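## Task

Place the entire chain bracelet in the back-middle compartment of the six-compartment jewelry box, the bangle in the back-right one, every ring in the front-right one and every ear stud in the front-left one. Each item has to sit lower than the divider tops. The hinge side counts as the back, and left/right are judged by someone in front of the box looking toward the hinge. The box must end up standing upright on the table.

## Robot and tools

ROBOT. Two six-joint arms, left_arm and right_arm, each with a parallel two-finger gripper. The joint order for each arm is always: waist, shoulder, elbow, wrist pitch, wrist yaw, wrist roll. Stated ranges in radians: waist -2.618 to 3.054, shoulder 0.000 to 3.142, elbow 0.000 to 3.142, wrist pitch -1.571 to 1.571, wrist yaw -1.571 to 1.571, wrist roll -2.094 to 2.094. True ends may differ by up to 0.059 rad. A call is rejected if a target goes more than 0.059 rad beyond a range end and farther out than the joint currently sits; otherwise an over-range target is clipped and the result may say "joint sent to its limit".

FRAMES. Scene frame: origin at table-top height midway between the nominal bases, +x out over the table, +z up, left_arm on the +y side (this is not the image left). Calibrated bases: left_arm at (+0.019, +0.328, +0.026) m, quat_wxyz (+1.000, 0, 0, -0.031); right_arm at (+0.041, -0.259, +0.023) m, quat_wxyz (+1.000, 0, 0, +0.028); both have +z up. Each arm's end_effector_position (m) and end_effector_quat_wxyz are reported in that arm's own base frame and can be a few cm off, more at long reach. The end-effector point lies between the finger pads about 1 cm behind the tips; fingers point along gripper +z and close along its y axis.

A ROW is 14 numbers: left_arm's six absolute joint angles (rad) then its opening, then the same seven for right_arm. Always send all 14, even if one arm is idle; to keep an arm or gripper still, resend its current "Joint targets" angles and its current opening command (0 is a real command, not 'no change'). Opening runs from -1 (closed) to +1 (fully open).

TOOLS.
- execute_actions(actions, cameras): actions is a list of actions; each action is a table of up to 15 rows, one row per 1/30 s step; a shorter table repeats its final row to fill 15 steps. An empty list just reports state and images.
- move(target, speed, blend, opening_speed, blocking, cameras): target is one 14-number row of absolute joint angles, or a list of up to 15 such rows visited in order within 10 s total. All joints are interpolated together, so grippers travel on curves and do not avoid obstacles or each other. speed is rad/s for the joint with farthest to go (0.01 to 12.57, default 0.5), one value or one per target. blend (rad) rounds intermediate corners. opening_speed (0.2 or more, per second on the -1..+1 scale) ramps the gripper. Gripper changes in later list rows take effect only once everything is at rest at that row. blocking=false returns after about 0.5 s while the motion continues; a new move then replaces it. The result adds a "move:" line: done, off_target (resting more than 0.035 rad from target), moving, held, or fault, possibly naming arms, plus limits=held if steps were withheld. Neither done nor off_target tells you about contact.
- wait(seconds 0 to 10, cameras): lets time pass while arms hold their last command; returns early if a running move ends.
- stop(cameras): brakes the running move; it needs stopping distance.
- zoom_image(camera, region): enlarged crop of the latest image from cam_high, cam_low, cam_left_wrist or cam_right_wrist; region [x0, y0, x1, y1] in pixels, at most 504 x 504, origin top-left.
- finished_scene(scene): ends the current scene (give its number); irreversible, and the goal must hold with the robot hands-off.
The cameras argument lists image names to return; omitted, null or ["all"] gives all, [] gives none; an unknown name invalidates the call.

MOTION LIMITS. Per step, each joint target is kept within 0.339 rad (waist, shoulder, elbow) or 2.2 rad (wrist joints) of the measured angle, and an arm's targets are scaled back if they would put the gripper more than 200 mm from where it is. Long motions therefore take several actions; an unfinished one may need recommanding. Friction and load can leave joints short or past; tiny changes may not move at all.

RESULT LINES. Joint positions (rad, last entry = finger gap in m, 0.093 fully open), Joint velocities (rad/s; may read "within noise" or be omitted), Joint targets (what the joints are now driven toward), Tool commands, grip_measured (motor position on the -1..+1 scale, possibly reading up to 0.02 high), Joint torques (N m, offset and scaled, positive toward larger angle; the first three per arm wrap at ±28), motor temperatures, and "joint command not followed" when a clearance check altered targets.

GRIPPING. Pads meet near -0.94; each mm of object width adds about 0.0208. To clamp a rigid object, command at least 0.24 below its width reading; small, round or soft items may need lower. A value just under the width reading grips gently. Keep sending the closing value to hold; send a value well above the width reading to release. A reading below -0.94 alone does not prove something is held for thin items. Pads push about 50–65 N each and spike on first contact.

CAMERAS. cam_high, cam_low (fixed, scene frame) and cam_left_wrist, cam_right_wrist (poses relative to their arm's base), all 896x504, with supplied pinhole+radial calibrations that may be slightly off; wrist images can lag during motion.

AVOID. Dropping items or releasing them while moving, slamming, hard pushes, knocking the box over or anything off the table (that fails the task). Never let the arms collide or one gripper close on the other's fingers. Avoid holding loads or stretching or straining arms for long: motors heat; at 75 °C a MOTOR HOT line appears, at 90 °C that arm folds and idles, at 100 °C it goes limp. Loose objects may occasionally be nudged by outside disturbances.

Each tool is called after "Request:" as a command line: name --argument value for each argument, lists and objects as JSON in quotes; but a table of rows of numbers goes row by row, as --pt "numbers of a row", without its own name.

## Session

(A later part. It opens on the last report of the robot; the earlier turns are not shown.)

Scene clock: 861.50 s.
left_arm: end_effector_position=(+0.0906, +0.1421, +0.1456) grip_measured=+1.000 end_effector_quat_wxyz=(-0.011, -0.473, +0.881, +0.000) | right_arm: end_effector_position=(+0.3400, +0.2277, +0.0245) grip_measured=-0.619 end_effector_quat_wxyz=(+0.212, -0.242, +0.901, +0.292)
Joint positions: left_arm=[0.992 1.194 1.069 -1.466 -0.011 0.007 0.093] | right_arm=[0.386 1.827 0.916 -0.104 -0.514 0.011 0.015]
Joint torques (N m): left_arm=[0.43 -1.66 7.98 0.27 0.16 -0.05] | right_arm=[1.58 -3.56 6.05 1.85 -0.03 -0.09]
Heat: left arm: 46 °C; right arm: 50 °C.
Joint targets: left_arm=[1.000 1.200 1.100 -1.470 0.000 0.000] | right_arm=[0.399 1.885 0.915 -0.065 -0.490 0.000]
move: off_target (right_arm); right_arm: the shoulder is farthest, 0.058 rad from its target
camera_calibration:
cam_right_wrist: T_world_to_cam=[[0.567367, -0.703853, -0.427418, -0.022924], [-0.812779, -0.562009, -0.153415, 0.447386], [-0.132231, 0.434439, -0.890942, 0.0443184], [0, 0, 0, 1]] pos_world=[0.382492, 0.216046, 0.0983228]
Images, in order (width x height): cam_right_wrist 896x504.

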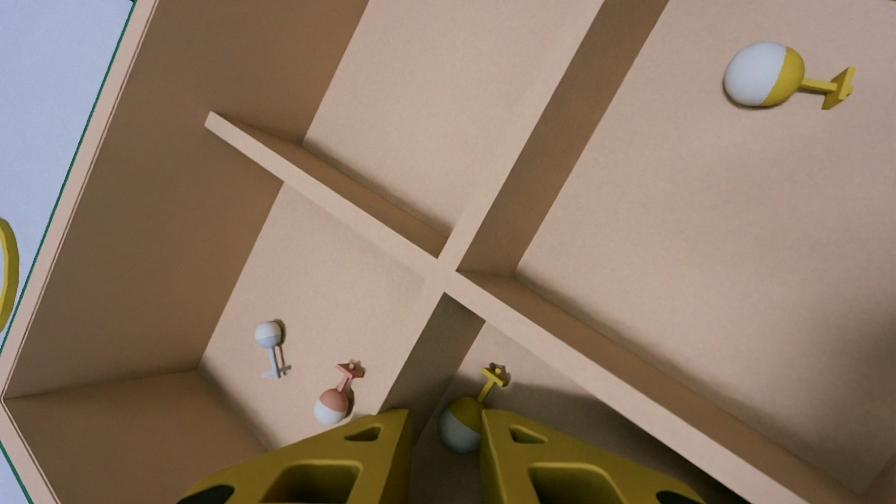

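Request:
move --pt "1.0 1.2 1.1 -1.47 0 0 1 0.375 1.80 0.918 -0.14 -0.48 0 -0.5" --pt "1.0 1.2 1.1 -1.47 0 0 1 0.353 1.80 0.895 -0.14 -0.49 0 -0.5" --speed 0.15 --cameras '["cam_right_wrist"]'

Scene clock: 876.00 s.
left_arm: end_effector_position=(+0.0906, +0.1421, +0.1456) grip_measured=+1.000 end_effector_quat_wxyz=(-0.011, -0.473, +0.881, +0.000) | right_arm: end_effector_position=(+0.3421, +0.2243, +0.0308) grip_measured=-0.503 end_effector_quat_wxyz=(+0.215, -0.234, +0.900, +0.297)
Joint positions: left_arm=[0.992 1.194 1.069 -1.466 -0.011 0.007 0.093] | right_arm=[0.372 1.81 0.916 -0.112 -0.525 0.02 0.021]
Joint torques (N m): left_arm=[0.44 -1.65 7.98 0.27 0.16 -0.05] | right_arm=[-1.21 -9.96 4.23 1.15 0.07 -0.19]
Heat: left arm: 46 °C; right arm: 48 °C.
Joint targets: left_arm=[1.000 1.200 1.100 -1.470 0.000 0.000] | right_arm=[0.353 1.800 0.895 -0.140 -0.490 0.000]
move: done
camera_calibration:
cam_right_wrist: T_world_to_cam=[[0.556612, -0.705787, -0.438231, -0.0193225], [-0.82108, -0.547698, -0.160794, 0.447975], [-0.126532, 0.449323, -0.884363, 0.0462514], [0, 0, 0, 1]] pos_world=[0.384431, 0.210936, 0.104467]
Images, in order (width x height): cam_right_wrist 896x504.

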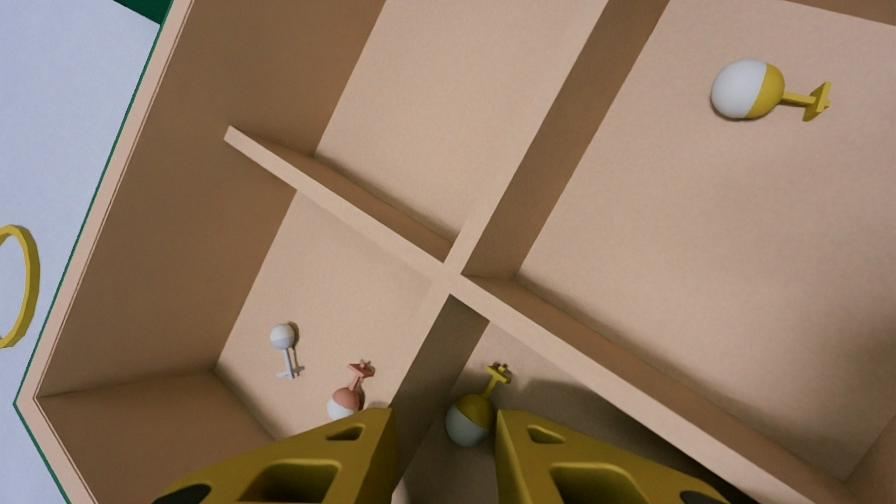

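Request:
move --pt "1.0 1.2 1.1 -1.47 0 0 1 0.4 1.72 1.05 -0.35 -0.4 0 -0.5" --pt "1.0 1.2 1.1 -1.47 0 0 1 0.6 1.7 1.4 -0.9 0.1 1.5 -0.44" --pt "1.0 1.2 1.1 -1.47 0 0 1 0.667 1.866 1.30 -0.73 0.152 2.085 -0.44" --speed 0.6 --cameras '["cam_right_wrist"]'

Scene clock: 927.57 s.
left_arm: end_effector_position=(+0.0906, +0.1421, +0.1456) grip_measured=+1.000 end_effector_quat_wxyz=(-0.011, -0.473, +0.881, +0.000) | right_arm: end_effector_position=(+0.3294, +0.2278, +0.0595) grip_measured=-0.442 end_effector_quat_wxyz=(+0.093, +0.646, +0.747, +0.121)
Joint positions: left_arm=[0.992 1.194 1.069 -1.466 -0.011 0.007 0.093] | right_arm=[0.661 1.853 1.307 -0.749 0.134 2.069 0.024]
Joint torques (N m): left_arm=[0.43 -1.65 7.97 0.27 0.16 -0.05] | right_arm=[0.95 -8.65 5.91 1.01 0.32 0.2]
Heat: left arm: 46 °C; right arm: 53 °C.
Joint targets: left_arm=[1.000 1.200 1.100 -1.470 0.000 0.000] | right_arm=[0.667 1.866 1.300 -0.730 0.152 2.085]
move: done
camera_calibration:
cam_right_wrist: T_world_to_cam=[[-0.939752, -0.140736, -0.311543, 0.35947], [-0.270717, 0.86287, 0.426811, -0.0935609], [0.208753, 0.485437, -0.848984, -0.0523726], [0, 0, 0, 1]] pos_world=[0.323417, 0.156745, 0.10746]
Images, in order (width x height): cam_right_wrist 896x504.

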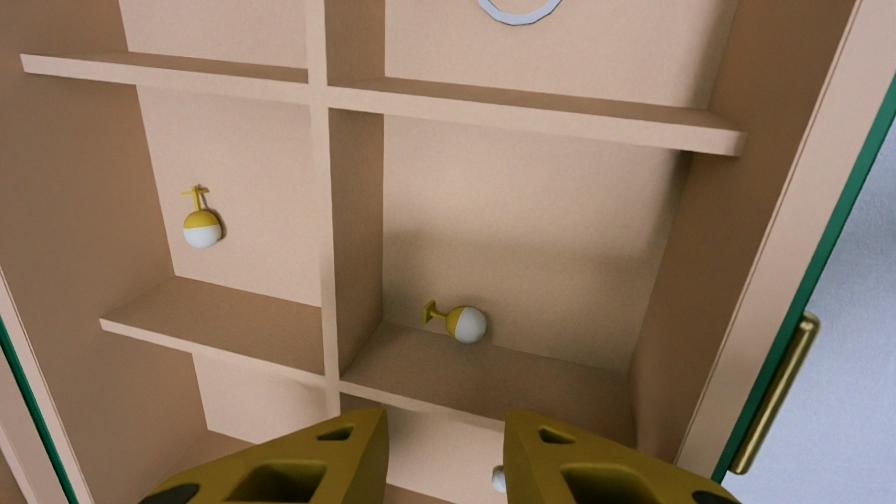

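Request:
move --pt "1.0 1.2 1.1 -1.47 0 0 1 0.671 1.92 1.268 -0.658 0.16 2.09 -0.44" --speed 0.15 --cameras '["cam_right_wrist"]'

Scene clock: 946.23 s.
left_arm: end_effector_position=(+0.0906, +0.1421, +0.1456) grip_measured=+1.000 end_effector_quat_wxyz=(-0.011, -0.473, +0.881, +0.000) | right_arm: end_effector_position=(+0.3337, +0.2300, +0.0369) grip_measured=-0.442 end_effector_quat_wxyz=(+0.097, +0.648, +0.746, +0.118)
Joint positions: left_arm=[0.992 1.194 1.069 -1.466 -0.011 0.007 0.093] | right_arm=[0.663 1.902 1.278 -0.675 0.144 2.074 0.024]
Joint torques (N m): left_arm=[0.43 -1.65 7.97 0.28 0.16 -0.04] | right_arm=[1.14 -8.51 5.48 1.03 0.32 0.18]
Heat: left arm: 46 °C; right arm: 53 °C.
Joint targets: left_arm=[1.000 1.200 1.100 -1.470 0.000 0.000] | right_arm=[0.671 1.920 1.268 -0.658 0.160 2.089]
joint sent to its limit (right arm) — the wrist roll, upper limit.
move: done
camera_calibration:
cam_right_wrist: T_world_to_cam=[[-0.9399, -0.138358, -0.312161, 0.356268], [-0.266821, 0.868077, 0.418628, -0.0867697], [0.213059, 0.47676, -0.852822, -0.0729331], [0, 0, 0, 1]] pos_world=[0.327243, 0.159387, 0.0853382]
Images, in order (width x height): cam_right_wrist 896x504.

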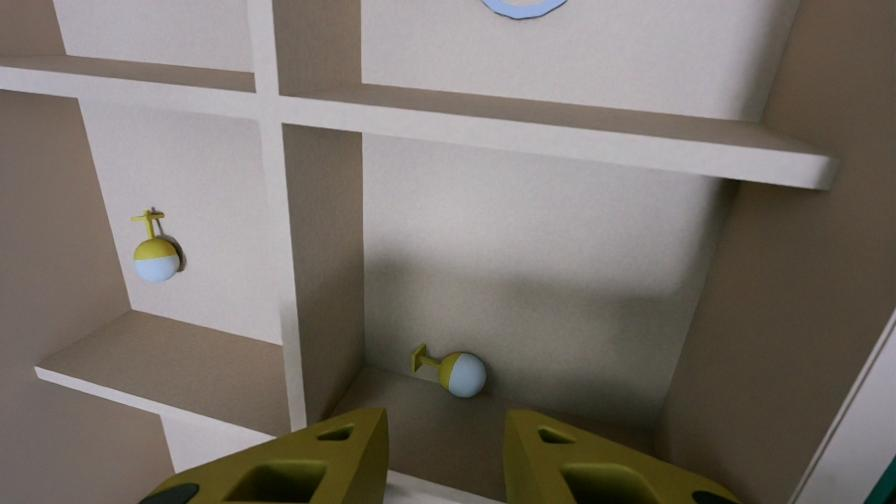

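Request:
move --pt "1.0 1.2 1.1 -1.47 0 0 1 0.671 1.992 1.255 -0.57 0.16 2.085 -0.46" --speed 0.12 --cameras '["cam_right_wrist"]'

Scene clock: 956.03 s.
left_arm: end_effector_position=(+0.0906, +0.1421, +0.1456) grip_measured=+1.000 end_effector_quat_wxyz=(-0.011, -0.473, +0.881, +0.000) | right_arm: end_effector_position=(+0.3408, +0.2274, +0.0163) grip_measured=-0.458 end_effector_quat_wxyz=(+0.115, +0.649, +0.744, +0.108)
Joint positions: left_arm=[0.992 1.194 1.069 -1.466 -0.011 0.007 0.093] | right_arm=[0.663 1.96 1.269 -0.621 0.183 2.074 0.023]
Joint torques (N m): left_arm=[0.43 -1.65 7.98 0.27 0.16 -0.05] | right_arm=[1.13 -7.47 4.94 1.3 -0.06 0.15]
Heat: left arm: 46 °C; right arm: 54 °C.
Joint targets: left_arm=[1.000 1.200 1.100 -1.470 0.000 0.000] | right_arm=[0.671 1.992 1.255 -0.570 0.160 2.085]
move: off_target (right_arm); right_arm: the wrist pitch is farthest, 0.051 rad from its target
camera_calibration:
cam_right_wrist: T_world_to_cam=[[-0.937343, -0.140679, -0.318742, 0.355871], [-0.262884, 0.885961, 0.382053, -0.0787694], [0.228647, 0.441907, -0.867432, -0.0878072], [0, 0, 0, 1]] pos_world=[0.332943, 0.158653, 0.0673585]
Images, in order (width x height): cam_right_wrist 896x504.

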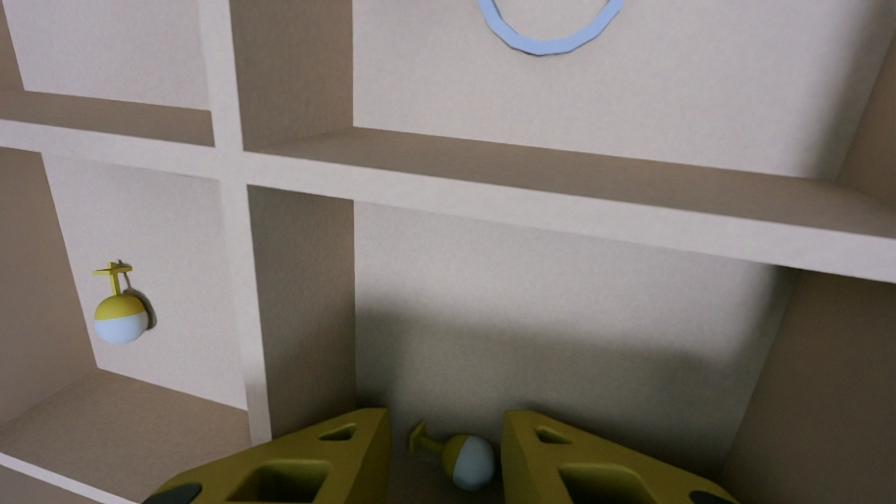

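Request:
move --pt "1.0 1.2 1.1 -1.47 0 0 1 0.671 2.01 1.25 -0.555 0.15 2.085 -0.52" --pt "1.0 1.2 1.1 -1.47 0 0 1 0.671 2.01 1.25 -0.555 0.15 2.085 -0.9" --speed 0.12 --opening_speed 0.3 --cameras '["cam_right_wrist"]'

Scene clock: 971.03 s.
left_arm: end_effector_position=(+0.0906, +0.1421, +0.1456) grip_measured=+1.000 end_effector_quat_wxyz=(-0.011, -0.473, +0.881, +0.000) | right_arm: end_effector_position=(+0.3368, +0.2248, +0.0078) grip_measured=-0.897 end_effector_quat_wxyz=(+0.110, +0.649, +0.746, +0.097)
Joint positions: left_arm=[0.992 1.194 1.069 -1.466 -0.011 0.007 0.093] | right_arm=[0.663 1.974 1.259 -0.62 0.179 2.074 0.002]
Joint torques (N m): left_arm=[0.43 -1.66 7.98 0.27 0.16 -0.04] | right_arm=[1.21 -7.15 5.33 1.42 -0.1 0.15]
Heat: left arm: 46 °C; right arm: 53 °C.
Joint targets: left_arm=[1.000 1.200 1.100 -1.470 0.000 0.000] | right_arm=[0.671 2.010 1.250 -0.555 0.150 2.085]
move: off_target (right_arm); target 2's new numbers were sent with right_arm's wrist pitch 0.064 rad from that target; right_arm: the wrist pitch is farthest, 0.065 rad from its target
camera_calibration:
cam_right_wrist: T_world_to_cam=[[-0.943821, -0.144464, -0.297206, 0.351981], [-0.255123, 0.890176, 0.37749, -0.0778327], [0.210032, 0.432107, -0.877023, -0.0845931], [0, 0, 0, 1]] pos_world=[0.330118, 0.156687, 0.0598018]
Images, in order (width x height): cam_right_wrist 896x504.

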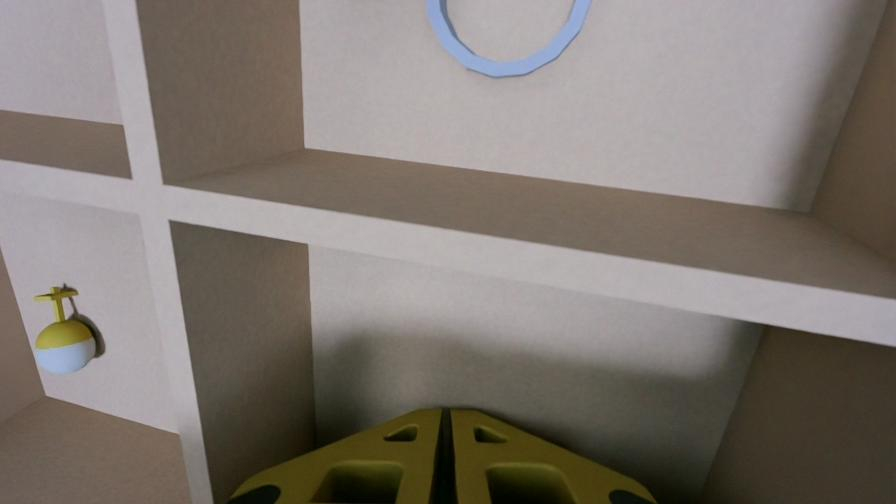

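Request:
move --pt "1.0 1.2 1.1 -1.47 0 0 1 0.655 1.85 1.35 -0.8 0.13 2.0 -0.9" --pt "1.0 1.2 1.1 -1.47 0 0 1 0.58 1.5 1.3 -0.95 0 0 -0.5" --speed 0.7 --cameras '["cam_right_wrist"]'

Scene clock: 985.53 s.
left_arm: end_effector_position=(+0.0906, +0.1421, +0.1456) grip_measured=+1.000 end_effector_quat_wxyz=(-0.011, -0.473, +0.881, +0.000) | right_arm: end_effector_position=(+0.3000, +0.1975, +0.1634) grip_measured=-0.502 end_effector_quat_wxyz=(+0.203, -0.276, +0.938, +0.058)
Joint positions: left_arm=[0.992 1.194 1.069 -1.466 -0.011 0.007 0.093] | right_arm=[0.587 1.522 1.31 -0.934 0.01 0.012 0.021]
Joint torques (N m): left_arm=[0.43 -1.65 7.97 0.27 0.16 -0.05] | right_arm=[-0.08 -9.33 6.35 1.07 -0.07 -0.07]
Heat: left arm: 46 °C; right arm: 53 °C.
Joint targets: left_arm=[1.000 1.200 1.100 -1.470 0.000 0.000] | right_arm=[0.580 1.500 1.300 -0.950 0.000 0.000]
move: done
camera_calibration:
cam_right_wrist: T_world_to_cam=[[0.550139, -0.835069, -0.00266812, -0.000455746], [-0.83477, -0.550022, 0.0252032, 0.394189], [-0.0225139, -0.011638, -0.999679, 0.248826], [0, 0, 0, 1]] pos_world=[0.33491, 0.219328, 0.23881]
Images, in order (width x height): cam_right_wrist 896x504.

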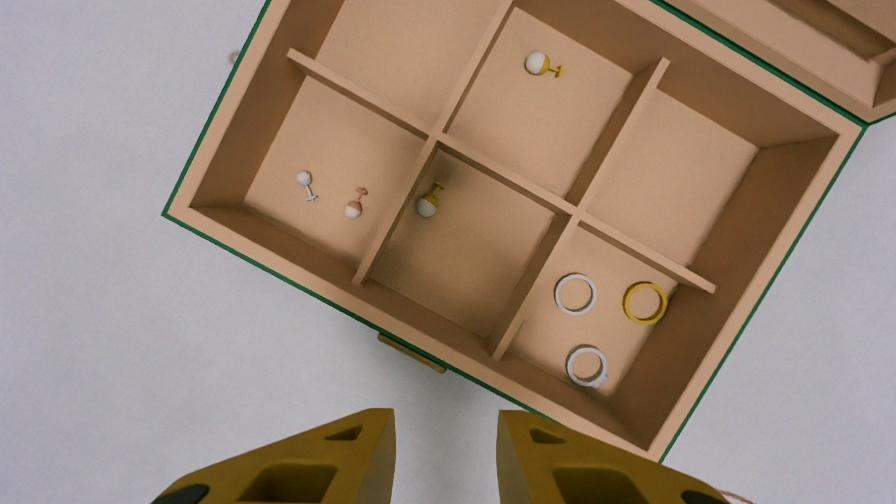

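Request:
move --pt "1.0 1.2 1.1 -1.47 0 0 1 0.55 1.65 1.4 -0.9 -0.05 1.5 -0.44" --pt "1.0 1.2 1.1 -1.47 0 0 1 0.54 1.805 1.215 -0.625 -0.121 1.99 -0.44" --speed 0.6 --cameras '["cam_right_wrist"]'

Scene clock: 1012.10 s.
left_arm: end_effector_position=(+0.0906, +0.1421, +0.1456) grip_measured=+1.000 end_effector_quat_wxyz=(-0.011, -0.473, +0.881, +0.000) | right_arm: end_effector_position=(+0.3320, +0.2254, +0.0626) grip_measured=-0.442 end_effector_quat_wxyz=(-0.002, +0.635, +0.749, +0.186)
Joint positions: left_arm=[0.992 1.194 1.069 -1.466 -0.011 0.007 0.093] | right_arm=[0.547 1.794 1.222 -0.643 -0.119 1.975 0.024]
Joint torques (N m): left_arm=[0.43 -1.66 7.98 0.27 0.16 -0.05] | right_arm=[-0.08 -8.35 6.09 1.18 -0.02 0.18]
Heat: left arm: 46 °C; right arm: 53 °C.
Joint targets: left_arm=[1.000 1.200 1.100 -1.470 0.000 0.000] | right_arm=[0.540 1.805 1.215 -0.625 -0.121 1.990]
move: done
camera_calibration:
cam_right_wrist: T_world_to_cam=[[-0.949407, -0.126675, -0.287366, 0.360995], [-0.284647, 0.73367, 0.617012, -0.0702236], [0.132672, 0.667594, -0.73261, -0.0722513], [0, 0, 0, 1]] pos_world=[0.332328, 0.145484, 0.0941345]
Images, in order (width x height): cam_right_wrist 896x504.

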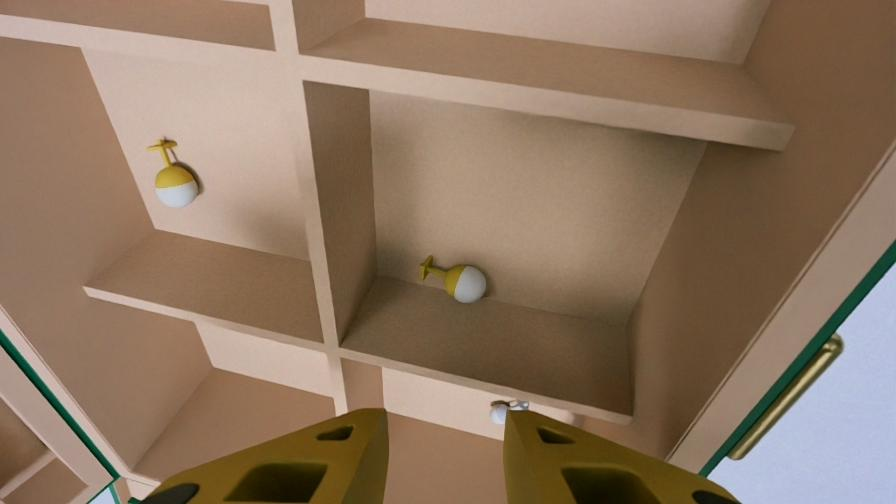

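Request:
move --pt "1.0 1.2 1.1 -1.47 0 0 1 0.552 1.870 1.19 -0.55 -0.121 2.04 -0.44" --pt "1.0 1.2 1.1 -1.47 0 0 1 0.556 1.948 1.175 -0.455 -0.121 2.04 -0.44" --speed 0.12 --cameras '["cam_right_wrist"]'

Scene clock: 1030.03 s.
left_arm: end_effector_position=(+0.0906, +0.1421, +0.1456) grip_measured=+1.000 end_effector_quat_wxyz=(-0.011, -0.473, +0.881, +0.000) | right_arm: end_effector_position=(+0.3397, +0.2322, +0.0185) grip_measured=-0.442 end_effector_quat_wxyz=(-0.010, +0.654, +0.735, +0.177)
Joint positions: left_arm=[0.992 1.194 1.069 -1.466 -0.011 0.007 0.093] | right_arm=[0.55 1.909 1.189 -0.514 -0.12 2.025 0.024]
Joint torques (N m): left_arm=[0.44 -1.66 7.97 0.27 0.16 -0.05] | right_arm=[0.96 -6.39 5.03 1.58 -0.02 0.19]
Heat: left arm: 46 °C; right arm: 52 °C.
Joint targets: left_arm=[1.000 1.200 1.100 -1.470 0.000 0.000] | right_arm=[0.556 1.948 1.175 -0.455 -0.121 2.040]
move: off_target (right_arm); right_arm: the wrist pitch is farthest, 0.059 rad from its target
camera_calibration:
cam_right_wrist: T_world_to_cam=[[-0.962288, -0.0850438, -0.258397, 0.350653], [-0.234034, 0.743024, 0.627011, -0.0653647], [0.138672, 0.663839, -0.734906, -0.111133], [0, 0, 0, 1]] pos_world=[0.337543, 0.152163, 0.04992]
Images, in order (width x height): cam_right_wrist 896x504.

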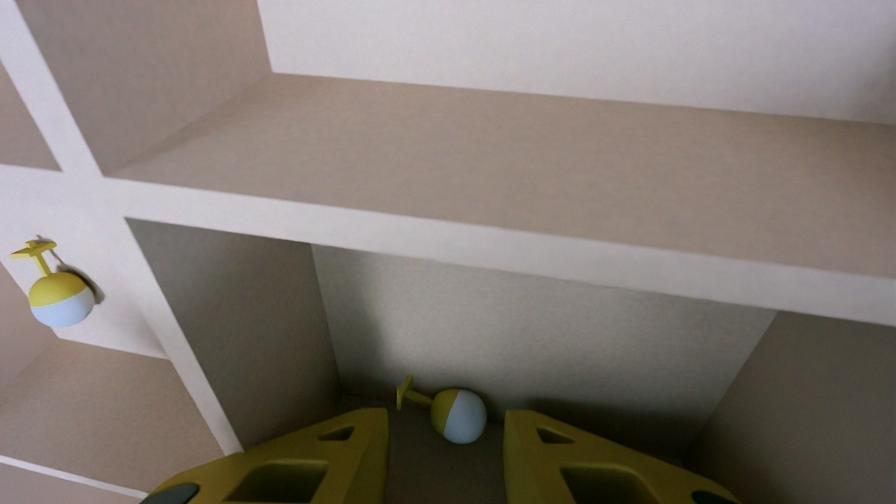

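Request:
move --pt "1.0 1.2 1.1 -1.47 0 0 1 0.545 1.8 1.23 -0.65 -0.1 1.9 -0.44" --pt "1.0 1.2 1.1 -1.47 0 0 1 0.58 1.75 1.3 -0.75 0 0.5 -1" --pt "1.0 1.2 1.1 -1.47 0 0 1 0.592 1.868 1.222 -0.555 0 0 -1" --speed 0.6 --cameras '["cam_right_wrist"]'

Scene clock: 1069.87 s.
left_arm: end_effector_position=(+0.0906, +0.1421, +0.1456) grip_measured=+1.000 end_effector_quat_wxyz=(-0.011, -0.473, +0.881, +0.000) | right_arm: end_effector_position=(+0.3449, +0.2302, +0.0464) grip_measured=-0.973 end_effector_quat_wxyz=(+0.173, -0.279, +0.943, +0.057)
Joint positions: left_arm=[0.992 1.194 1.069 -1.466 -0.011 0.007 0.093] | right_arm=[0.586 1.854 1.23 -0.58 -0.007 0.012 0]
Joint torques (N m): left_arm=[0.43 -1.66 7.97 0.27 0.16 -0.04] | right_arm=[1.03 -8.62 5.96 1.38 0.08 -0.09]
Heat: left arm: 46 °C; right arm: 52 °C.
Joint targets: left_arm=[1.000 1.200 1.100 -1.470 0.000 0.000] | right_arm=[0.592 1.868 1.222 -0.555 0.000 0.000]
move: done
camera_calibration:
cam_right_wrist: T_world_to_cam=[[0.553396, -0.832716, -0.0183714, 0.000958235], [-0.829191, -0.552869, 0.0823325, 0.44867], [-0.0787166, -0.0303291, -0.996436, 0.156784], [0, 0, 0, 1]] pos_world=[0.383844, 0.253609, 0.119303]
Images, in order (width x height): cam_right_wrist 896x504.

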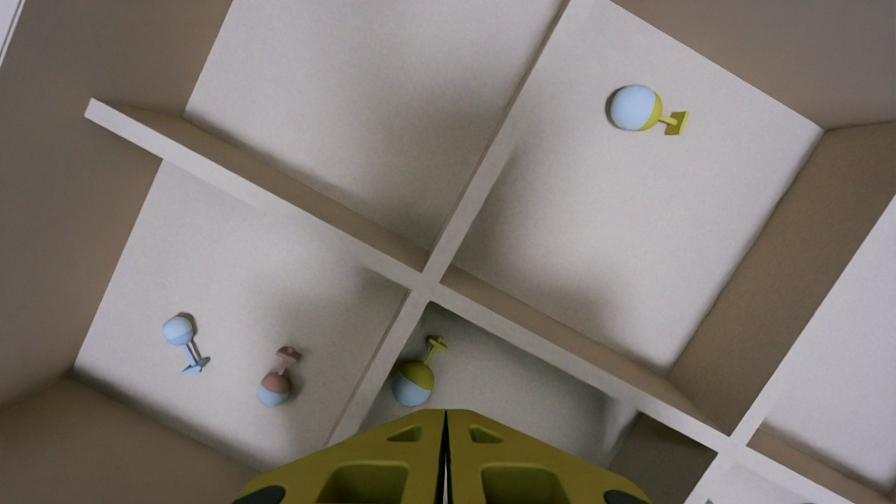

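Request:
move --target '[1.0,1.2,1.1,-1.47,0,0,1,0.592,1.943,1.146,-0.415,0,0,-1]' --speed 0.12 --cameras '["cam_right_wrist"]'

Scene clock: 1079.87 s.
left_arm: end_effector_position=(+0.0906, +0.1421, +0.1456) grip_measured=+1.000 end_effector_quat_wxyz=(-0.011, -0.473, +0.881, +0.000) | right_arm: end_effector_position=(+0.3490, +0.2252, +0.0177) grip_measured=-0.973 end_effector_quat_wxyz=(+0.181, -0.275, +0.943, +0.040)
Joint positions: left_arm=[0.992 1.194 1.069 -1.466 -0.011 0.007 0.093] | right_arm=[0.586 1.9 1.164 -0.464 0.031 0.012 0]
Joint torques (N m): left_arm=[0.43 -1.65 7.97 0.27 0.16 -0.05] | right_arm=[1.03 -6.02 4.68 1.62 -0.27 -0.06]
Heat: left arm: 46 °C; right arm: 52 °C.
Joint targets: left_arm=[1.000 1.200 1.100 -1.470 0.000 0.000] | right_arm=[0.592 1.943 1.146 -0.415 0.000 0.000]
move: off_target (right_arm); right_arm: the wrist pitch is farthest, 0.049 rad from its target
camera_calibration:
cam_right_wrist: T_world_to_cam=[[0.542483, -0.839886, 0.0174489, -0.00122449], [-0.83821, -0.539787, 0.0776721, 0.452012], [-0.055817, -0.0567616, -0.996826, 0.126297], [0, 0, 0, 1]] pos_world=[0.386595, 0.25013, 0.0908084]
Images, in order (width x height): cam_right_wrist 896x504.

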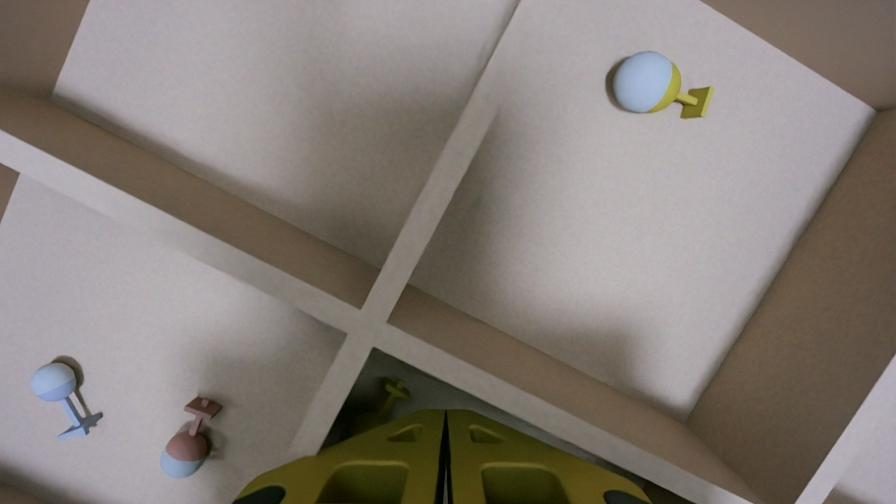

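Request:
move --pt "1.0 1.2 1.1 -1.47 0 0 1 0.58 1.78 1.25 -0.65 0 0 -1" --pt "1.0 1.2 1.1 -1.47 0 0 1 0.402 1.692 0.95 -0.29 -0.355 0 -0.55" --speed 0.5 --cameras '["cam_right_wrist"]'

Scene clock: 1108.77 s.
left_arm: end_effector_position=(+0.0906, +0.1421, +0.1456) grip_measured=+1.000 end_effector_quat_wxyz=(-0.011, -0.473, +0.881, +0.000) | right_arm: end_effector_position=(+0.3334, +0.2054, +0.0431) grip_measured=-0.552 end_effector_quat_wxyz=(+0.199, -0.228, +0.929, +0.213)
Joint positions: left_arm=[0.992 1.194 1.069 -1.466 -0.011 0.007 0.093] | right_arm=[0.406 1.722 0.958 -0.318 -0.346 0.011 0.019]
Joint torques (N m): left_arm=[0.43 -1.65 7.98 0.27 0.16 -0.05] | right_arm=[0.16 -11.33 5.76 1.64 -0.3 -0.08]
Heat: left arm: 46 °C; right arm: 50 °C.
Joint targets: left_arm=[1.000 1.200 1.100 -1.470 0.000 0.000] | right_arm=[0.402 1.692 0.950 -0.290 -0.355 0.000]
move: done
camera_calibration:
cam_right_wrist: T_world_to_cam=[[0.516807, -0.798129, -0.309678, 0.00423985], [-0.848634, -0.525282, -0.0624409, 0.432887], [-0.112832, 0.295073, -0.948789, 0.0944198], [0, 0, 0, 1]] pos_world=[0.375825, 0.202911, 0.117927]
Images, in order (width x height): cam_right_wrist 896x504.

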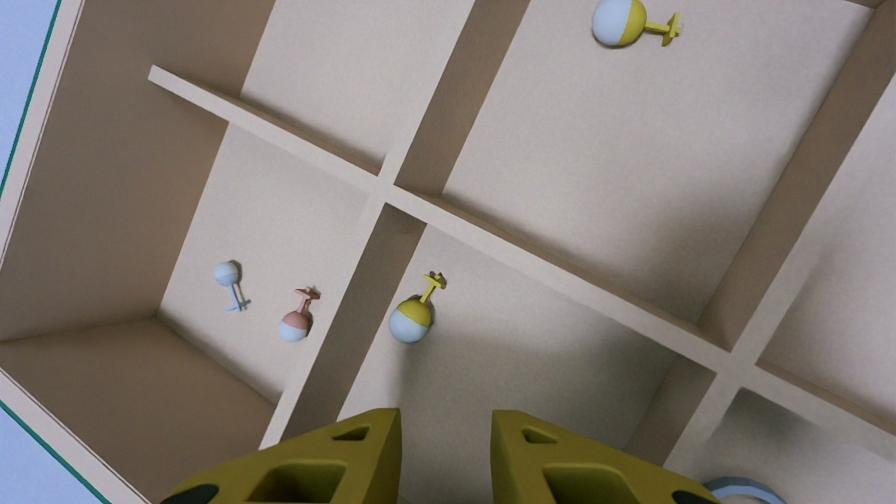

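Request:
move --pt "1.0 1.2 1.1 -1.47 0 0 1 0.428 1.782 0.928 -0.193 -0.352 0 -0.55" --pt "1.0 1.2 1.1 -1.47 0 0 1 0.449 1.855 0.93 -0.128 -0.352 0 -0.55" --speed 0.1 --cameras '["cam_right_wrist"]'

Scene clock: 1122.27 s.
left_arm: end_effector_position=(+0.0906, +0.1421, +0.1456) grip_measured=+1.000 end_effector_quat_wxyz=(-0.011, -0.473, +0.881, +0.000) | right_arm: end_effector_position=(+0.3411, +0.2263, +0.0227) grip_measured=-0.552 end_effector_quat_wxyz=(+0.215, -0.248, +0.917, +0.226)
Joint positions: left_arm=[0.992 1.194 1.069 -1.466 -0.011 0.007 0.093] | right_arm=[0.441 1.81 0.943 -0.168 -0.359 0.011 0.019]
Joint torques (N m): left_arm=[0.43 -1.65 7.97 0.27 0.16 -0.04] | right_arm=[1.18 -4.82 5.08 1.84 -0.12 -0.08]
Heat: left arm: 46 °C; right arm: 54 °C.
Joint targets: left_arm=[1.000 1.200 1.100 -1.470 0.000 0.000] | right_arm=[0.449 1.855 0.930 -0.128 -0.352 0.000]
move: off_target (right_arm); right_arm: the shoulder is farthest, 0.045 rad from its target
camera_calibration:
cam_right_wrist: T_world_to_cam=[[0.561065, -0.766601, -0.312297, -0.0114796], [-0.822884, -0.557474, -0.109933, 0.448742], [-0.089823, 0.318664, -0.943602, 0.0564167], [0, 0, 0, 1]] pos_world=[0.380771, 0.223383, 0.0989814]
Images, in order (width x height): cam_right_wrist 896x504.

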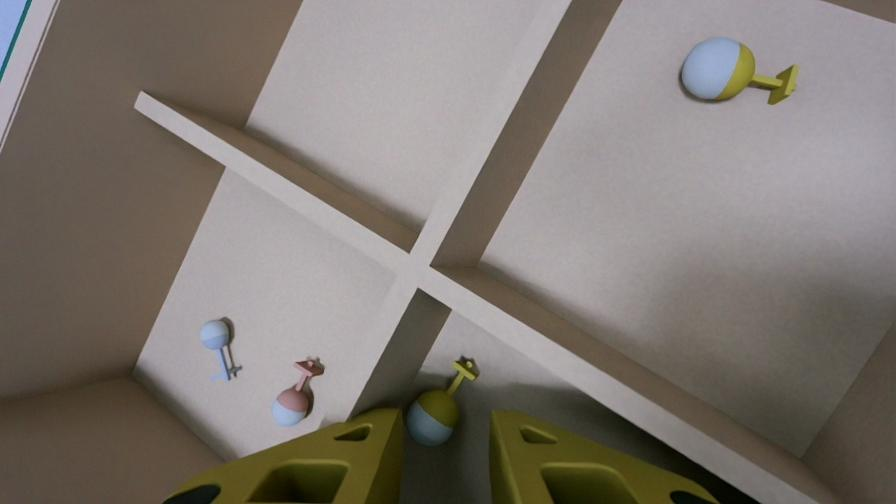

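Request:
move --pt "1.0 1.2 1.1 -1.47 0 0 1 0.435 1.77 0.95 -0.20 -0.345 0 -0.55" --pt "1.0 1.2 1.1 -1.47 0 0 1 0.421 1.79 0.945 -0.18 -0.345 0 -0.55" --pt "1.0 1.2 1.1 -1.47 0 0 1 0.428 1.87 0.94 -0.12 -0.345 0 -0.55" --speed 0.1 --cameras '["cam_right_wrist"]'

Scene clock: 1133.30 s.
left_arm: end_effector_position=(+0.0906, +0.1421, +0.1456) grip_measured=+1.000 end_effector_quat_wxyz=(-0.011, -0.473, +0.881, +0.000) | right_arm: end_effector_position=(+0.3440, +0.2254, +0.0222) grip_measured=-0.552 end_effector_quat_wxyz=(+0.218, -0.246, +0.916, +0.229)
Joint positions: left_arm=[0.992 1.194 1.069 -1.466 -0.011 0.007 0.093] | right_arm=[0.433 1.816 0.943 -0.155 -0.366 0.011 0.019]
Joint torques (N m): left_arm=[0.43 -1.65 7.97 0.27 0.16 -0.05] | right_arm=[0.09 -4.04 6 1.8 0 -0.08]
Heat: left arm: 46 °C; right arm: 51 °C.
Joint targets: left_arm=[1.000 1.200 1.100 -1.470 0.000 0.000] | right_arm=[0.428 1.870 0.940 -0.120 -0.345 0.000]
move: off_target (right_arm); right_arm: the shoulder is farthest, 0.054 rad from its target
camera_calibration:
cam_right_wrist: T_world_to_cam=[[0.558779, -0.766366, -0.316938, -0.0132404], [-0.824906, -0.552981, -0.117229, 0.45032], [-0.0854201, 0.326949, -0.941174, 0.0530244], [0, 0, 0, 1]] pos_world=[0.3834, 0.221535, 0.0984995]
Images, in order (width x height): cam_right_wrist 896x504.

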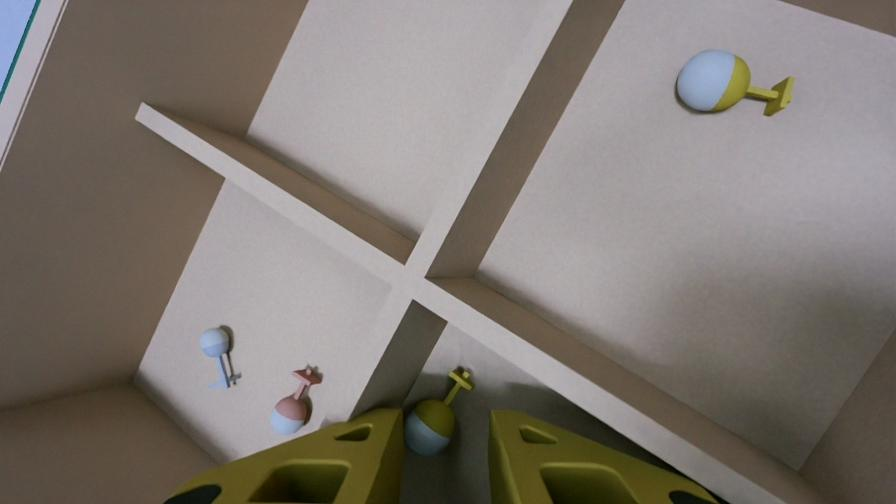

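Request:
move --pt "1.0 1.2 1.1 -1.47 0 0 1 0.39 1.75 1.02 -0.3 -0.4 0 -0.55" --pt "1.0 1.2 1.1 -1.47 0 0 1 0.317 1.75 1.02 -0.35 -0.56 0 -0.55" --pt "1.0 1.2 1.1 -1.47 0 0 1 0.321 1.80 0.985 -0.325 -0.56 0 -0.55" --speed 0.3 --cameras '["cam_right_wrist"]'

Scene clock: 1175.87 s.
left_arm: end_effector_position=(+0.0906, +0.1421, +0.1456) grip_measured=+1.000 end_effector_quat_wxyz=(-0.011, -0.473, +0.881, +0.000) | right_arm: end_effector_position=(+0.3370, +0.2058, +0.0431) grip_measured=-0.552 end_effector_quat_wxyz=(+0.166, -0.205, +0.918, +0.297)
Joint positions: left_arm=[0.992 1.194 1.069 -1.466 -0.011 0.007 0.093] | right_arm=[0.323 1.785 0.994 -0.333 -0.551 0.011 0.019]
Joint torques (N m): left_arm=[0.44 -1.65 7.97 0.28 0.16 -0.05] | right_arm=[0.31 -7.54 5.55 1.32 -0.38 -0.09]
Heat: left arm: 46 °C; right arm: 47 °C.
Joint targets: left_arm=[1.000 1.200 1.100 -1.470 0.000 0.000] | right_arm=[0.321 1.800 0.985 -0.325 -0.560 0.000]
move: done
camera_calibration:
cam_right_wrist: T_world_to_cam=[[0.482761, -0.730974, -0.482307, 0.00786128], [-0.849437, -0.524836, -0.0548062, 0.43593], [-0.21307, 0.436148, -0.874286, 0.096073], [0, 0, 0, 1]] pos_world=[0.386971, 0.192636, 0.111678]
Images, in order (width x height): cam_right_wrist 896x504.

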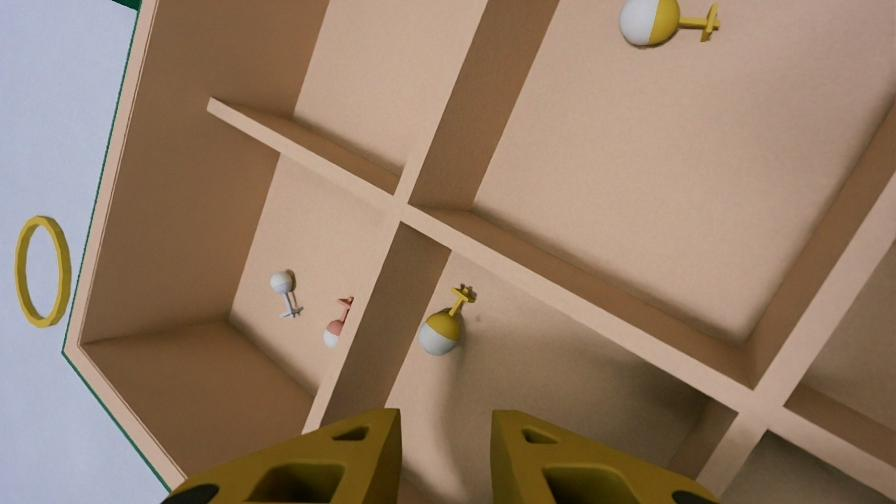

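Request:
move --pt "1.0 1.2 1.1 -1.47 0 0 1 0.350 1.866 0.99 -0.268 -0.56 0 -0.55" --pt "1.0 1.2 1.1 -1.47 0 0 1 0.380 1.932 1.01 -0.215 -0.56 0 -0.55" --speed 0.1 --cameras '["cam_right_wrist"]'

Scene clock: 1188.00 s.
left_arm: end_effector_position=(+0.0906, +0.1421, +0.1456) grip_measured=+1.000 end_effector_quat_wxyz=(-0.011, -0.473, +0.881, +0.000) | right_arm: end_effector_position=(+0.3355, +0.2278, +0.0258) grip_measured=-0.552 end_effector_quat_wxyz=(+0.155, -0.226, +0.907, +0.319)
Joint positions: left_arm=[0.992 1.194 1.069 -1.466 -0.011 0.007 0.093] | right_arm=[0.362 1.869 1.006 -0.262 -0.594 0.011 0.019]
Joint torques (N m): left_arm=[0.43 -1.65 7.97 0.27 0.16 -0.05] | right_arm=[2.02 -3.55 6.6 1.69 0 -0.09]
Heat: left arm: 46 °C; right arm: 48 °C.
Joint targets: left_arm=[1.000 1.200 1.100 -1.470 0.000 0.000] | right_arm=[0.380 1.932 1.010 -0.215 -0.560 0.000]
move: off_target (right_arm); right_arm: the shoulder is farthest, 0.063 rad from its target
camera_calibration:
cam_right_wrist: T_world_to_cam=[[0.516478, -0.684612, -0.514351, -0.00482576], [-0.818912, -0.57045, -0.0630173, 0.445614], [-0.250269, 0.453755, -0.855261, 0.0791581], [0, 0, 0, 1]] pos_world=[0.387222, 0.214978, 0.0933001]
Images, in order (width x height): cam_right_wrist 896x504.

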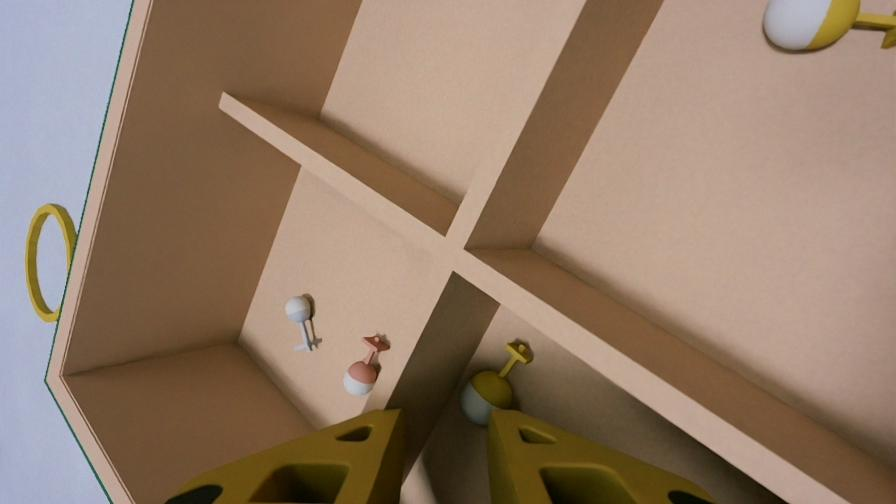

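Request:
move --pt "1.0 1.2 1.1 -1.47 0 0 1 0.35 1.80 1.09 -0.42 -0.56 0 -0.55" --pt "1.0 1.2 1.1 -1.47 0 0 1 0.366 1.848 1.075 -0.365 -0.56 0 -0.55" --speed 0.15 --cameras '["cam_right_wrist"]'

Scene clock: 1206.70 s.
left_arm: end_effector_position=(+0.0906, +0.1421, +0.1456) grip_measured=+1.000 end_effector_quat_wxyz=(-0.011, -0.473, +0.881, +0.000) | right_arm: end_effector_position=(+0.3369, +0.2239, +0.0460) grip_measured=-0.552 end_effector_quat_wxyz=(+0.145, -0.221, +0.915, +0.307)
Joint positions: left_arm=[0.992 1.194 1.069 -1.466 -0.011 0.007 0.093] | right_arm=[0.36 1.83 1.069 -0.392 -0.569 0.011 0.019]
Joint torques (N m): left_arm=[0.44 -1.65 7.98 0.27 0.16 -0.04] | right_arm=[0.94 -7.73 6.93 1.44 -0.23 -0.09]
Heat: left arm: 47 °C; right arm: 47 °C.
Joint targets: left_arm=[1.000 1.200 1.100 -1.470 0.000 0.000] | right_arm=[0.366 1.848 1.075 -0.365 -0.560 0.000]
move: done
camera_calibration:
cam_right_wrist: T_world_to_cam=[[0.499371, -0.706238, -0.501852, 0.0122993], [-0.826487, -0.56208, -0.031406, 0.445022], [-0.259901, 0.430458, -0.864383, 0.107337], [0, 0, 0, 1]] pos_world=[0.38956, 0.21262, 0.112929]
Images, in order (width x height): cam_right_wrist 896x504.

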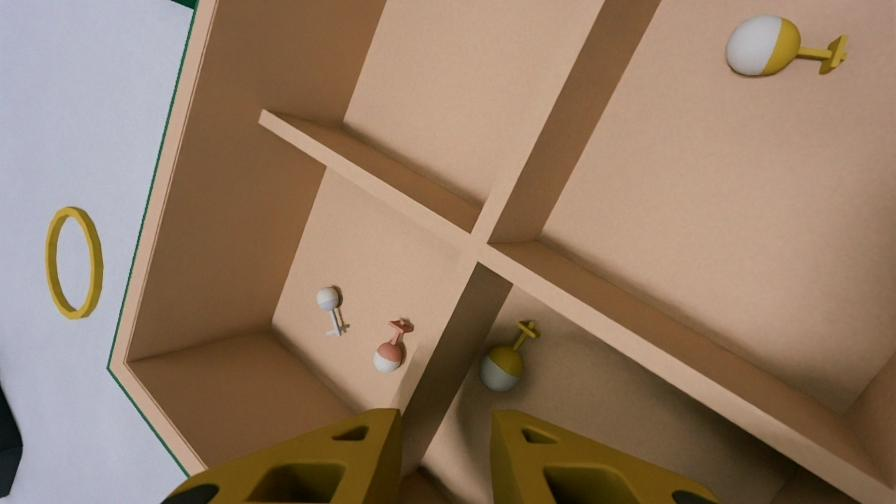

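Request:
move --pt "1.0 1.2 1.1 -1.47 0 0 1 0.372 1.872 1.092 -0.355 -0.555 0 -0.55" --pt "1.0 1.2 1.1 -1.47 0 0 1 0.372 1.948 1.012 -0.21 -0.555 0 -0.55" --speed 0.1 --cameras '["cam_right_wrist"]'

Scene clock: 1226.30 s.
left_arm: end_effector_position=(+0.0906, +0.1421, +0.1456) grip_measured=+1.000 end_effector_quat_wxyz=(-0.011, -0.473, +0.881, +0.000) | right_arm: end_effector_position=(+0.3417, +0.2283, +0.0255) grip_measured=-0.552 end_effector_quat_wxyz=(+0.154, -0.225, +0.910, +0.313)
Joint positions: left_arm=[0.992 1.194 1.069 -1.466 -0.011 0.007 0.093] | right_arm=[0.363 1.887 1.037 -0.281 -0.579 0.011 0.019]
Joint torques (N m): left_arm=[0.43 -1.66 7.98 0.27 0.16 -0.04] | right_arm=[1.29 -3.96 3.78 1.97 -0.09 -0.1]
Heat: left arm: 47 °C; right arm: 49 °C.
Joint targets: left_arm=[1.000 1.200 1.100 -1.470 0.000 0.000] | right_arm=[0.372 1.948 1.012 -0.210 -0.555 0.000]
move: off_target (right_arm); right_arm: the wrist pitch is farthest, 0.071 rad from its target
camera_calibration:
cam_right_wrist: T_world_to_cam=[[0.512547, -0.694383, -0.505102, -0.00441749], [-0.82198, -0.566875, -0.0547901, 0.45098], [-0.248284, 0.443266, -0.861319, 0.0820612], [0, 0, 0, 1]] pos_world=[0.393335, 0.216207, 0.0931588]
Images, in order (width x height): cam_right_wrist 896x504.

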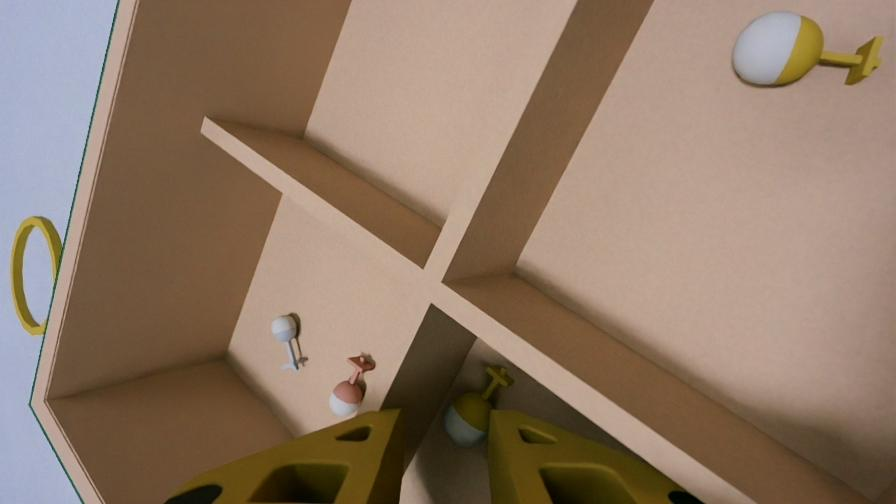

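Request:
move --pt "1.0 1.2 1.1 -1.47 0 0 1 0.362 1.85 1.09 -0.37 -0.555 0 -0.55" --pt "1.0 1.2 1.1 -1.47 0 0 1 0.352 1.86 1.08 -0.36 -0.545 0 -0.62" --pt "1.0 1.2 1.1 -1.47 0 0 1 0.355 1.94 1.01 -0.215 -0.545 0 -0.62" --speed 0.1 --cameras '["cam_right_wrist"]'

Scene clock: 1247.83 s.
left_arm: end_effector_position=(+0.0906, +0.1421, +0.1456) grip_measured=+1.000 end_effector_quat_wxyz=(-0.011, -0.473, +0.881, +0.000) | right_arm: end_effector_position=(+0.3432, +0.2271, +0.0244) grip_measured=-0.619 end_effector_quat_wxyz=(+0.158, -0.224, +0.909, +0.313)
Joint positions: left_arm=[0.992 1.194 1.069 -1.466 -0.011 0.007 0.093] | right_arm=[0.359 1.889 1.031 -0.266 -0.58 0.011 0.015]
Joint torques (N m): left_arm=[0.44 -1.65 7.97 0.27 0.16 -0.05] | right_arm=[0.16 -4.86 4.16 1.8 0.01 -0.09]
Heat: left arm: 47 °C; right arm: 47 °C.
Joint targets: left_arm=[1.000 1.200 1.100 -1.470 0.000 0.000] | right_arm=[0.355 1.940 1.010 -0.215 -0.545 0.000]
move: off_target (right_arm); right_arm: the shoulder is farthest, 0.051 rad from its target
camera_calibration:
cam_right_wrist: T_world_to_cam=[[0.513018, -0.695041, -0.503717, -0.00657672], [-0.823831, -0.563486, -0.0615301, 0.451444], [-0.241072, 0.446544, -0.861675, 0.0787943], [0, 0, 0, 1]] pos_world=[0.394283, 0.214627, 0.0923597]
Images, in order (width x height): cam_right_wrist 896x504.

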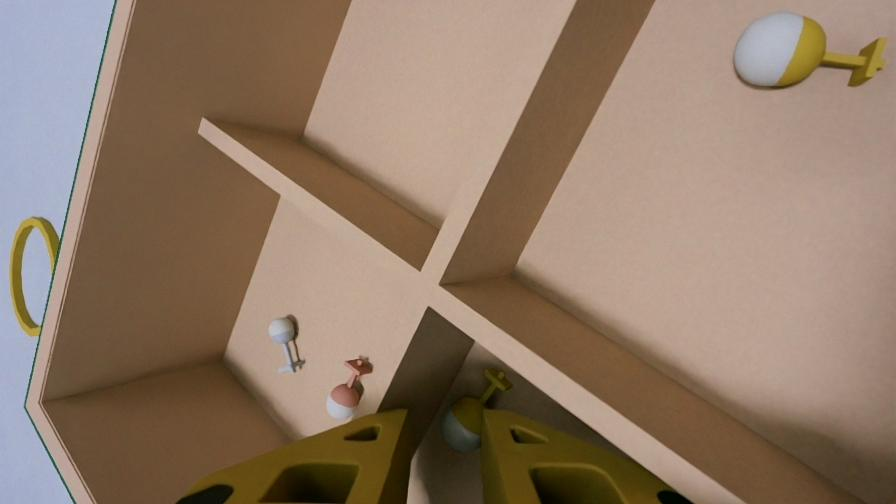

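Request:
move --pt "1.0 1.2 1.1 -1.47 0 0 1 0.350 1.82 1.10 -0.40 -0.53 0 -0.6" --pt "1.0 1.2 1.1 -1.47 0 0 1 0.318 1.845 1.085 -0.37 -0.53 0 -0.6" --speed 0.15 --cameras '["cam_right_wrist"]'

Scene clock: 1258.87 s.
left_arm: end_effector_position=(+0.0906, +0.1421, +0.1456) grip_measured=+1.000 end_effector_quat_wxyz=(-0.011, -0.473, +0.881, +0.000) | right_arm: end_effector_position=(+0.3513, +0.2095, +0.0401) grip_measured=-0.602 end_effector_quat_wxyz=(+0.155, -0.202, +0.922, +0.292)
Joint positions: left_arm=[0.992 1.194 1.069 -1.466 -0.011 0.007 0.093] | right_arm=[0.323 1.851 1.078 -0.376 -0.543 0.011 0.016]
Joint torques (N m): left_arm=[0.44 -1.65 7.98 0.27 0.16 -0.04] | right_arm=[0.03 -10.18 7.04 1.26 -0.18 -0.09]
Heat: left arm: 47 °C; right arm: 47 °C.
Joint targets: left_arm=[1.000 1.200 1.100 -1.470 0.000 0.000] | right_arm=[0.318 1.845 1.085 -0.370 -0.530 0.000]
move: done
camera_calibration:
cam_right_wrist: T_world_to_cam=[[0.470659, -0.739626, -0.481076, 0.00819004], [-0.851927, -0.522819, -0.029676, 0.449316], [-0.229567, 0.423809, -0.876176, 0.103383], [0, 0, 0, 1]] pos_world=[0.402663, 0.197154, 0.107855]
Images, in order (width x height): cam_right_wrist 896x504.

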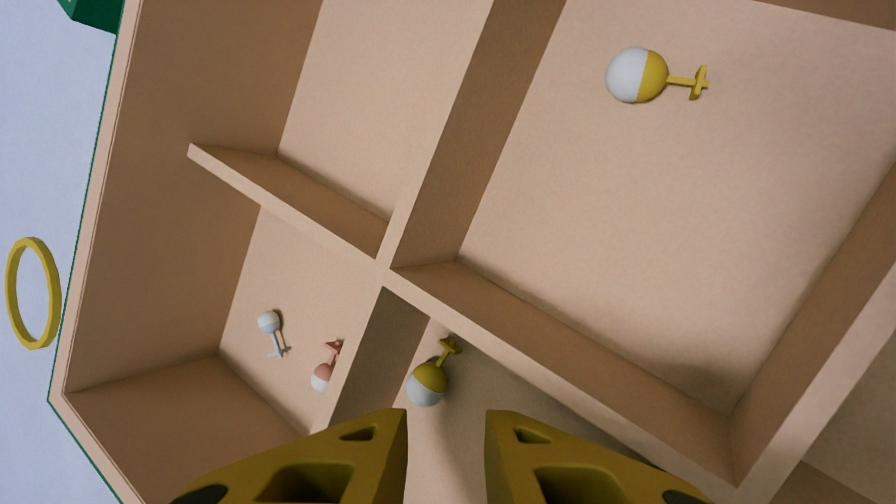

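Request:
move --pt "1.0 1.2 1.1 -1.47 0 0 1 0.4 1.75 1.25 -0.65 -0.3 0.5 -1" --pt "1.0 1.2 1.1 -1.47 0 0 1 0.555 1.8 1.25 -0.65 -0.121 1.99 -1" --pt "1.0 1.2 1.1 -1.47 0 0 1 0.557 1.855 1.214 -0.588 -0.121 2.03 -1" --speed 0.6 --cameras '["cam_right_wrist"]'

Scene clock: 1302.17 s.
left_arm: end_effector_position=(+0.0906, +0.1421, +0.1456) grip_measured=+1.000 end_effector_quat_wxyz=(-0.011, -0.473, +0.881, +0.000) | right_arm: end_effector_position=(+0.3338, +0.2314, +0.0457) grip_measured=-0.973 end_effector_quat_wxyz=(-0.016, +0.649, +0.739, +0.181)
Joint positions: left_arm=[0.992 1.194 1.069 -1.466 -0.011 0.007 0.093] | right_arm=[0.55 1.845 1.22 -0.606 -0.137 2.015 0]
Joint torques (N m): left_arm=[0.43 -1.65 7.97 0.27 0.16 -0.05] | right_arm=[1.1 -8.83 6.06 1.11 0.13 0.18]
Heat: left arm: 47 °C; right arm: 54 °C.
Joint targets: left_arm=[1.000 1.200 1.100 -1.470 0.000 0.000] | right_arm=[0.557 1.855 1.214 -0.588 -0.121 2.030]
move: done
camera_calibration:
cam_right_wrist: T_world_to_cam=[[-0.961729, -0.0956293, -0.256772, 0.354098], [-0.242747, 0.732017, 0.636573, -0.0781052], [0.127087, 0.674541, -0.727216, -0.0887994], [0, 0, 0, 1]] pos_world=[0.332872, 0.150935, 0.0760659]
Images, in order (width x height): cam_right_wrist 896x504.

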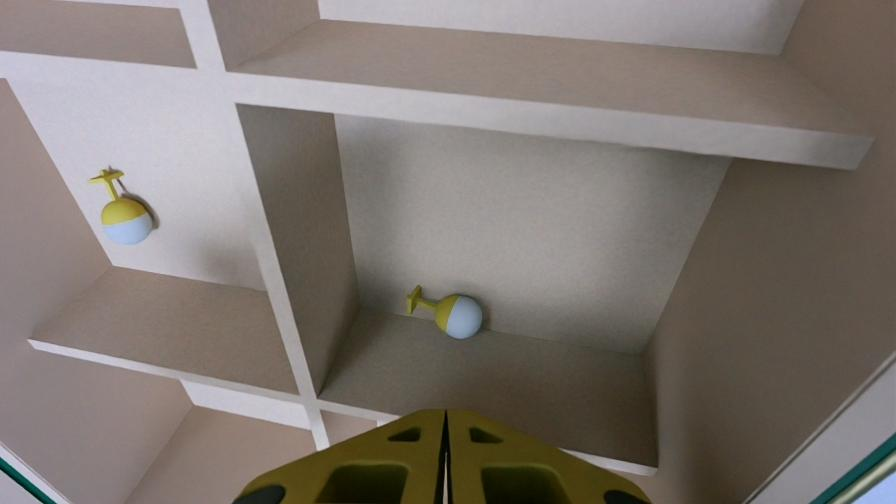

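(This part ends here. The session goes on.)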